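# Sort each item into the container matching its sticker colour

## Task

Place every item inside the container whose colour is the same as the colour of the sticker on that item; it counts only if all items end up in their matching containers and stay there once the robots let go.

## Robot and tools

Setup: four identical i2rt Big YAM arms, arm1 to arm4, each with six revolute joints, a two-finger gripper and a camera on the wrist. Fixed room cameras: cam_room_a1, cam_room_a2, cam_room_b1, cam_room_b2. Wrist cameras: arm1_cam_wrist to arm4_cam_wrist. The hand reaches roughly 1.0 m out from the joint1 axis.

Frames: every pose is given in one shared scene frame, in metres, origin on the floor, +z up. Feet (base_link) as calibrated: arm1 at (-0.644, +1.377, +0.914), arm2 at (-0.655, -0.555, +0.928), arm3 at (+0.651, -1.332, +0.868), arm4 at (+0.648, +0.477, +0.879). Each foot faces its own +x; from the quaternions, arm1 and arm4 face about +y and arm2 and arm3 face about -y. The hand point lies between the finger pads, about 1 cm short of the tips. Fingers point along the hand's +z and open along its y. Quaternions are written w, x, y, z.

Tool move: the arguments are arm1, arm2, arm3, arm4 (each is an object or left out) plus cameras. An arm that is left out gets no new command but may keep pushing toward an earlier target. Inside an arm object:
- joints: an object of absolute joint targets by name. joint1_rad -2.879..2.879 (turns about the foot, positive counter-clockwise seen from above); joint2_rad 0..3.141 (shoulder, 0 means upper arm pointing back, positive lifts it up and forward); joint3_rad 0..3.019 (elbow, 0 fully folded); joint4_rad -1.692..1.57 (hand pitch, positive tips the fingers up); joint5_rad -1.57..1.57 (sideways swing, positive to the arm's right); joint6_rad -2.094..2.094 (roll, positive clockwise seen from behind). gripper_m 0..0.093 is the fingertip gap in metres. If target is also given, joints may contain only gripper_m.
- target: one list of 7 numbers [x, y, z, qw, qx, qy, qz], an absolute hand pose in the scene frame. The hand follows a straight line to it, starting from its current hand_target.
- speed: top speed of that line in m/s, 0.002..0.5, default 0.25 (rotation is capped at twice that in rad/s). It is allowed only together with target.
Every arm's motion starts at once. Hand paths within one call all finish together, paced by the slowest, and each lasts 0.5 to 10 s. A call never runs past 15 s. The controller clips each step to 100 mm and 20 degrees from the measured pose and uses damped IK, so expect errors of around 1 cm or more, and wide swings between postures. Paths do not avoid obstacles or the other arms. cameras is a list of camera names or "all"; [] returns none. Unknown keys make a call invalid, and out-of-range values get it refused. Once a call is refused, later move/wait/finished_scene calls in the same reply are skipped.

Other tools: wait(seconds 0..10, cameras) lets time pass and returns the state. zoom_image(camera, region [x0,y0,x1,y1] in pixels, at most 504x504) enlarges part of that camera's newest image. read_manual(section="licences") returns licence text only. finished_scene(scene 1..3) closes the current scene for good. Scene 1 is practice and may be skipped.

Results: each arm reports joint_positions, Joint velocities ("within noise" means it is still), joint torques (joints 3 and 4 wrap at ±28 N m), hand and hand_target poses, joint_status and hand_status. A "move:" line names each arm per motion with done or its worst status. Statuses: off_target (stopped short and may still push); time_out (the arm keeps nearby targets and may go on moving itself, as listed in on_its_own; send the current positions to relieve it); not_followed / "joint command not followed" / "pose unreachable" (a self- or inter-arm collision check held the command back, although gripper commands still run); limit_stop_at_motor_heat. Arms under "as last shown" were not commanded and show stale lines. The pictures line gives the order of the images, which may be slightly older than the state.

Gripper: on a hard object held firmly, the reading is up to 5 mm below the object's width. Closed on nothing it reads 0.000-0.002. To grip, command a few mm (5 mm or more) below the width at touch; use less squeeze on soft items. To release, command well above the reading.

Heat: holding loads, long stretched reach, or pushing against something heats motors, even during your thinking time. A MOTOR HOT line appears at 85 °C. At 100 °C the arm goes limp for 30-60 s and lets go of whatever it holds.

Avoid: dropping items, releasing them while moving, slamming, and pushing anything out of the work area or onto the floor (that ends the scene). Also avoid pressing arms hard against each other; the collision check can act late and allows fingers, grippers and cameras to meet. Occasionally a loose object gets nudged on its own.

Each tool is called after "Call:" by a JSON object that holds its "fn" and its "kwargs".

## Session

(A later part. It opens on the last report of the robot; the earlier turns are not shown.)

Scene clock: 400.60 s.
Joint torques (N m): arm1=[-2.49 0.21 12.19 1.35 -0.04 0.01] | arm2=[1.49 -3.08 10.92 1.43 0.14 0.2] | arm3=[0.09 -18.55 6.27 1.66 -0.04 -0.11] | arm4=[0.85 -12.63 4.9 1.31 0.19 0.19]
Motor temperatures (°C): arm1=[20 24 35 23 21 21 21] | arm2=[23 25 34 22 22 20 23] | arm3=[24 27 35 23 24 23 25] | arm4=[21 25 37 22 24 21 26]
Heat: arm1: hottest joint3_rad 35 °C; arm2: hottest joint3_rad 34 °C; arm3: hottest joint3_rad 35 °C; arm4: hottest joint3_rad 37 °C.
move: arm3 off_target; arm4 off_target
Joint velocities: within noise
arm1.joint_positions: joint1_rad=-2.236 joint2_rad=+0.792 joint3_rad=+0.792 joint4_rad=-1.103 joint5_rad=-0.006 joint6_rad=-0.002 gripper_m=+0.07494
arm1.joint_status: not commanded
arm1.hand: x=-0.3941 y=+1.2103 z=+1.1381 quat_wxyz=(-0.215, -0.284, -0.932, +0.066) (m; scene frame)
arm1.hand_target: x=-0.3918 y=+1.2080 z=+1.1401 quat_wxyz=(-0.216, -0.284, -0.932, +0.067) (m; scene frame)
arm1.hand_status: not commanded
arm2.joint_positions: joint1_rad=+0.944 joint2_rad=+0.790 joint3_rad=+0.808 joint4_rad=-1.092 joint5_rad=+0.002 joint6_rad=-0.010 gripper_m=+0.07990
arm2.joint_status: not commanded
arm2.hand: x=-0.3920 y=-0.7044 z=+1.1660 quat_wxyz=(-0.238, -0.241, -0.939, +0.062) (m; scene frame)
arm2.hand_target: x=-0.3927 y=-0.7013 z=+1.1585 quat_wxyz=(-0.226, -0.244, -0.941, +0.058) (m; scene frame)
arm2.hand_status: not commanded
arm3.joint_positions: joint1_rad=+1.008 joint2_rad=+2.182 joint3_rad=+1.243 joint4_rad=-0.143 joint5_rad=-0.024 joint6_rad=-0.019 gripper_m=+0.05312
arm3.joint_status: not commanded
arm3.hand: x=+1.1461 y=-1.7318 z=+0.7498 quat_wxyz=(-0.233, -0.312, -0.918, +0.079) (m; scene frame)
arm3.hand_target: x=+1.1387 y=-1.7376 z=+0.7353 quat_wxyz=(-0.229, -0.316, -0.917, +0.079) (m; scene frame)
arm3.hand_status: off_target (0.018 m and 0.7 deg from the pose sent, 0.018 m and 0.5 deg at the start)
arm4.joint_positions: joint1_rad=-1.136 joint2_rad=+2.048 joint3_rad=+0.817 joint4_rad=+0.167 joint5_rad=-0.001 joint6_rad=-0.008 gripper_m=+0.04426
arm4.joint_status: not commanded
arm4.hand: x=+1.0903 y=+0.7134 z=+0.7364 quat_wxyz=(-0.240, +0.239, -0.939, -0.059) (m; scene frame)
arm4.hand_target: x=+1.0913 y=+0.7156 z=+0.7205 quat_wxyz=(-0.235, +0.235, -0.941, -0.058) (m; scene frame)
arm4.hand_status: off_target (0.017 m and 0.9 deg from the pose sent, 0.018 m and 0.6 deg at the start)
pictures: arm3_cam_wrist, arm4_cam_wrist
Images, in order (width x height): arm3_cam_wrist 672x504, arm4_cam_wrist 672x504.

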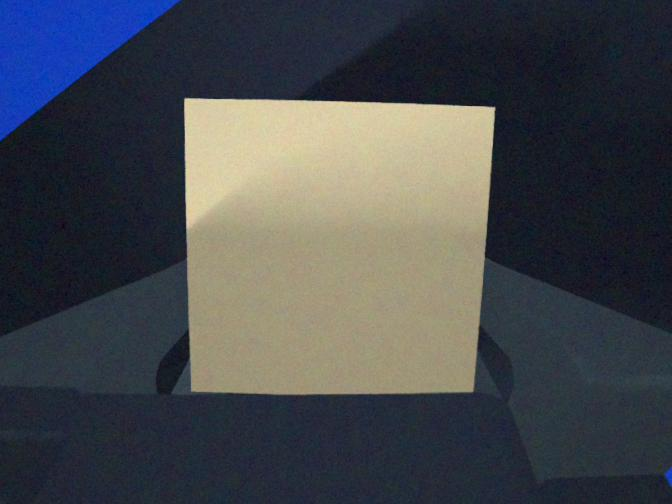

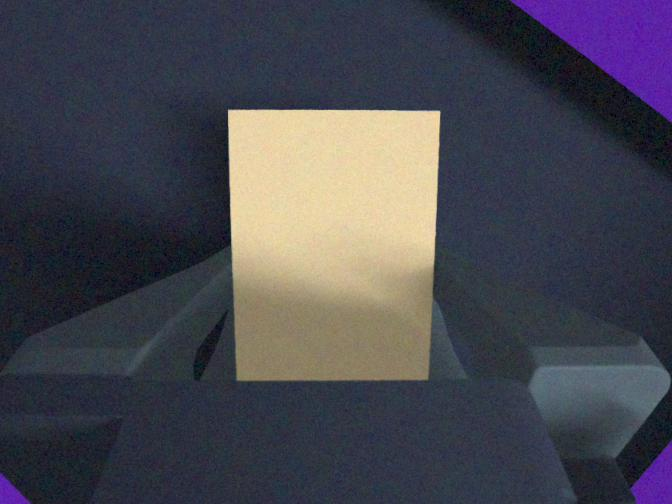

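Call:
{"fn": "move", "kwargs": {"arm3": {"joints":{"gripper_m":0.0565}}, "arm4": {"joints":{"gripper_m":0.0475}}, "cameras": []}}

Call:
{"fn": "move", "kwargs": {"arm3": {"joints":{"gripper_m":0.08}}, "arm4": {"joints":{"gripper_m":0.075}}, "cameras": ["arm3_cam_wrist","arm4_cam_wrist"]}}

Scene clock: 404.50 s.
Joint torques (N m): arm1=[-1.73 -0.03 12.11 1.13 -0.03 0.03] | arm2=[1.49 -3.19 10.95 1.43 0.13 0.2] | arm3=[0.09 -19.08 6.23 1.43 -0.03 -0.12] | arm4=[1.2 -13.27 4.83 1.24 0.16 0.18]
Motor temperatures (°C): arm1=[20 24 36 23 21 21 21] | arm2=[23 25 34 22 22 20 23] | arm3=[24 27 34 23 24 23 25] | arm4=[21 25 37 22 24 21 26]
Heat: arm1: hottest joint3_rad 36 °C; arm2: hottest joint3_rad 34 °C; arm3: hottest joint3_rad 34 °C; arm4: hottest joint3_rad 37 °C.
move: arm3 done; arm4 done
Joint velocities: within noise
arm1, arm2: as last shown
arm3.joint_positions: joint1_rad=+1.008 joint2_rad=+2.188 joint3_rad=+1.243 joint4_rad=-0.139 joint5_rad=-0.024 joint6_rad=-0.019 gripper_m=+0.05646
arm3.joint_status: all done
arm3.hand: x=+1.1458 y=-1.7315 z=+0.7468 quat_wxyz=(-0.233, -0.312, -0.918, +0.078) (m; scene frame)
arm3.hand_target: x=+1.1387 y=-1.7375 z=+0.7354 quat_wxyz=(-0.229, -0.316, -0.917, +0.079) (m; scene frame)
arm3.hand_status: not commanded
arm4.joint_positions: joint1_rad=-1.136 joint2_rad=+2.050 joint3_rad=+0.817 joint4_rad=+0.170 joint5_rad=+0.001 joint6_rad=-0.007 gripper_m=+0.04740
arm4.joint_status: all done
arm4.hand: x=+1.0907 y=+0.7136 z=+0.7361 quat_wxyz=(-0.241, +0.239, -0.939, -0.059) (m; scene frame)
arm4.hand_target: x=+1.0914 y=+0.7157 z=+0.7206 quat_wxyz=(-0.235, +0.235, -0.941, -0.058) (m; scene frame)
arm4.hand_status: not commanded
pictures: none
No camera images: "cameras" was empty.

Scene clock: 405.03 s.
Joint torques (N m): arm1=[-2.55 -0.09 11.95 1.31 -0.06 0.02] | arm2=[1.55 -3.25 10.95 1.42 0.14 0.21] | arm3=[0.21 -19.25 6.24 1.4 -0.03 -0.12] | arm4=[0.73 -13.22 4.55 1.01 0.17 0.18]
Motor temperatures (°C): arm1=[20 24 36 23 21 21 21] | arm2=[23 25 34 22 22 20 23] | arm3=[24 27 34 23 24 23 25] | arm4=[21 25 36 22 24 21 26]
Heat: arm1: hottest joint3_rad 36 °C; arm2: hottest joint3_rad 34 °C; arm3: hottest joint3_rad 34 °C; arm4: hottest joint3_rad 36 °C.
move: arm3 done; arm4 done
Joint velocities: within noise
arm1, arm2: as last shown
arm3.joint_positions: joint1_rad=+1.007 joint2_rad=+2.188 joint3_rad=+1.243 joint4_rad=-0.139 joint5_rad=-0.024 joint6_rad=-0.019 gripper_m=+0.07994
arm3.joint_status: all done
arm3.hand: x=+1.1452 y=-1.7323 z=+0.7468 quat_wxyz=(-0.233, -0.313, -0.917, +0.078) (m; scene frame)
arm3.hand_target: x=+1.1387 y=-1.7376 z=+0.7354 quat_wxyz=(-0.229, -0.316, -0.917, +0.079) (m; scene frame)
arm3.hand_status: not commanded
arm4.joint_positions: joint1_rad=-1.135 joint2_rad=+2.053 joint3_rad=+0.821 joint4_rad=+0.173 joint5_rad=+0.001 joint6_rad=-0.007 gripper_m=+0.07488
arm4.joint_status: all done
arm4.hand: x=+1.0925 y=+0.7153 z=+0.7362 quat_wxyz=(-0.243, +0.239, -0.938, -0.060) (m; scene frame)
arm4.hand_target: x=+1.0912 y=+0.7156 z=+0.7204 quat_wxyz=(-0.234, +0.235, -0.942, -0.058) (m; scene frame)
arm4.hand_status: not commanded
pictures: arm3_cam_wrist, arm4_cam_wrist
Images, in order (width x height): arm3_cam_wrist 672x504, arm4_cam_wrist 672x504.

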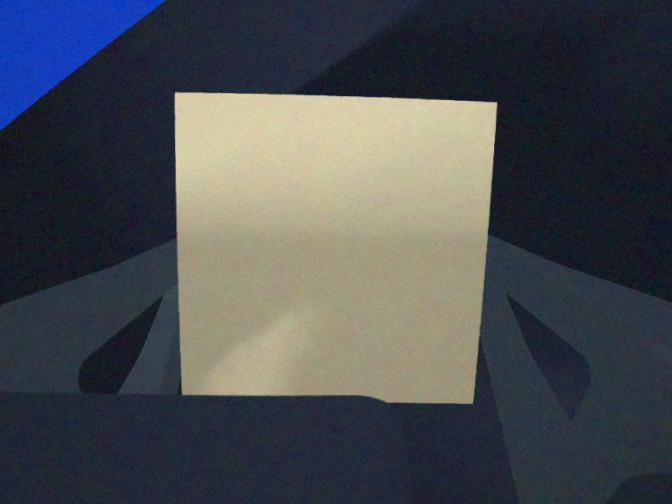

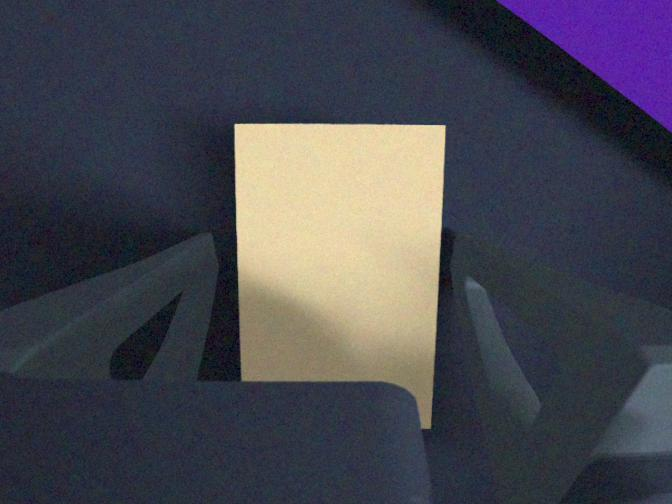

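Lift straight up.

Call:
{"fn": "move", "kwargs": {"arm3": {"target":[1.135,-1.736,1.0,0.2287,0.3159,0.9174,-0.0788],"speed":0.15}, "arm4": {"target":[1.089,0.715,1.0,0.2347,-0.2347,0.9415,0.0585],"speed":0.15}, "cameras": ["arm3_cam_wrist","arm4_cam_wrist","cam_room_a1","cam_room_a2"]}}

Scene clock: 410.17 s.
Joint torques (N m): arm1=[-2.2 0.09 12.07 1.29 -0.08 0.04] | arm2=[1.49 -3.14 10.95 1.42 0.14 0.21] | arm3=[0.09 -19.19 12.41 0.53 -0.08 -0.12] | arm4=[1.38 -13.74 10.86 0.27 0.15 0.17]
Motor temperatures (°C): arm1=[20 24 36 23 21 21 21] | arm2=[23 25 34 22 22 20 23] | arm3=[24 27 34 23 24 23 24] | arm4=[21 25 36 22 24 21 26]
Heat: arm1: hottest joint3_rad 36 °C; arm2: hottest joint3_rad 34 °C; arm3: hottest joint3_rad 34 °C; arm4: hottest joint3_rad 36 °C.
move: arm3 off_target; arm4 off_target
Joint velocities: within noise
arm1, arm2: as last shown
arm3.joint_positions: joint1_rad=+1.002 joint2_rad=+1.776 joint3_rad=+1.341 joint4_rad=-0.699 joint5_rad=-0.025 joint6_rad=-0.025 gripper_m=+0.07994
arm3.joint_status: not commanded
arm3.hand: x=+1.1284 y=-1.7187 z=+0.9771 quat_wxyz=(-0.210, -0.314, -0.923, +0.070) (m; scene frame)
arm3.hand_target: x=+1.1341 y=-1.7352 z=+1.0001 quat_wxyz=(-0.229, -0.316, -0.917, +0.079) (m; scene frame)
arm3.hand_status: off_target (0.029 m and 2.5 deg from the pose sent, 0.253 m and 0.6 deg at the start)
arm4.joint_positions: joint1_rad=-1.135 joint2_rad=+1.454 joint3_rad=+0.934 joint4_rad=-0.590 joint5_rad=+0.001 joint6_rad=-0.007 gripper_m=+0.07489
arm4.joint_status: not commanded
arm4.hand: x=+1.0767 y=+0.7070 z=+0.9808 quat_wxyz=(-0.219, +0.241, -0.944, -0.054) (m; scene frame)
arm4.hand_target: x=+1.0884 y=+0.7148 z=+1.0002 quat_wxyz=(-0.235, +0.235, -0.941, -0.059) (m; scene frame)
arm4.hand_status: off_target (0.024 m and 2.0 deg from the pose sent, 0.264 m and 1.2 deg at the start)
pictures: arm3_cam_wrist, arm4_cam_wrist, cam_room_a1, cam_room_a2
Images, in order (width x height): arm3_cam_wrist 672x504, arm4_cam_wrist 672x504, cam_room_a1 672x504, cam_room_a2 672x504.

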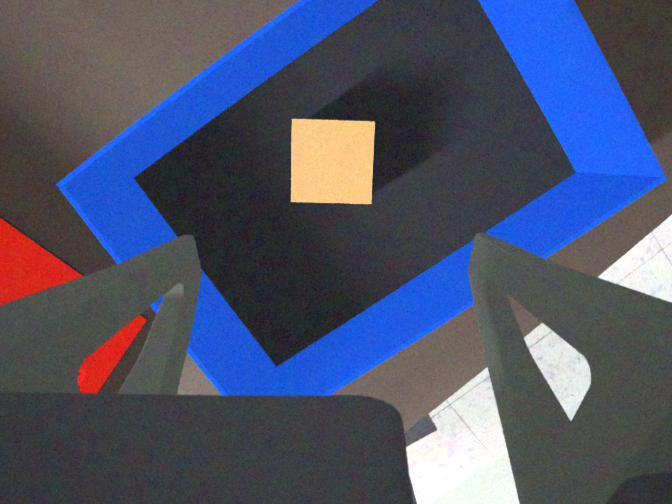

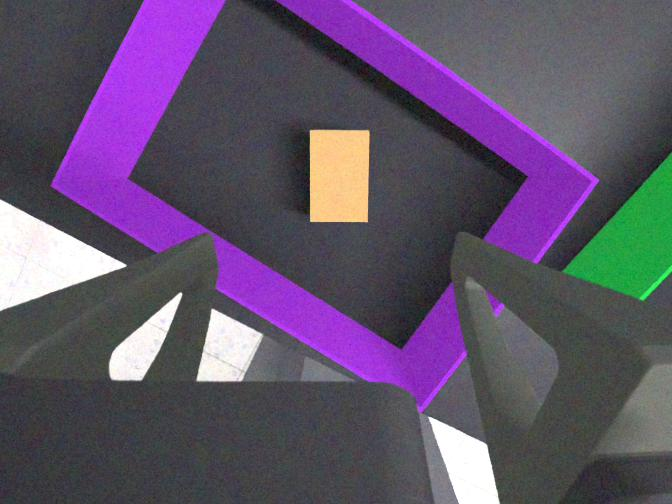

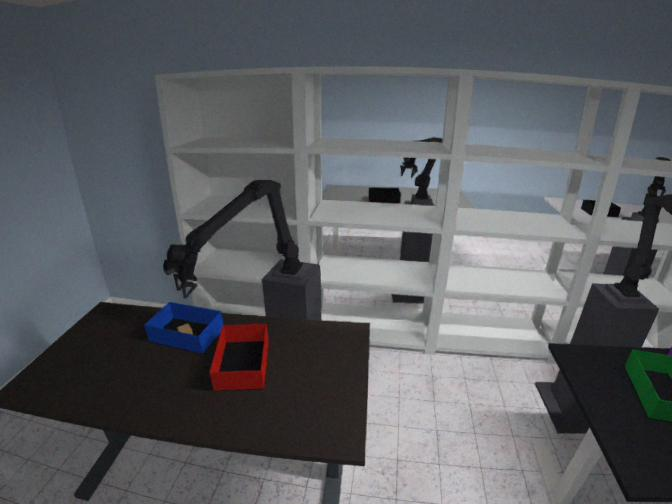

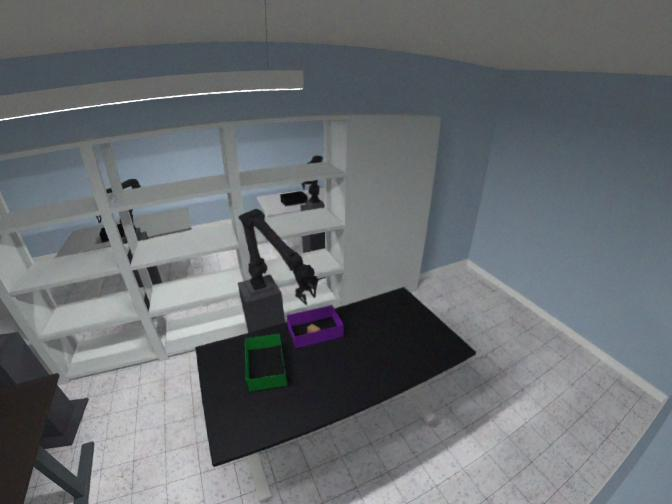

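Both items rest inside their containers.

Call:
{"fn": "finished_scene", "kwargs": {"scene": 3}}

The scene is finished: the task was done.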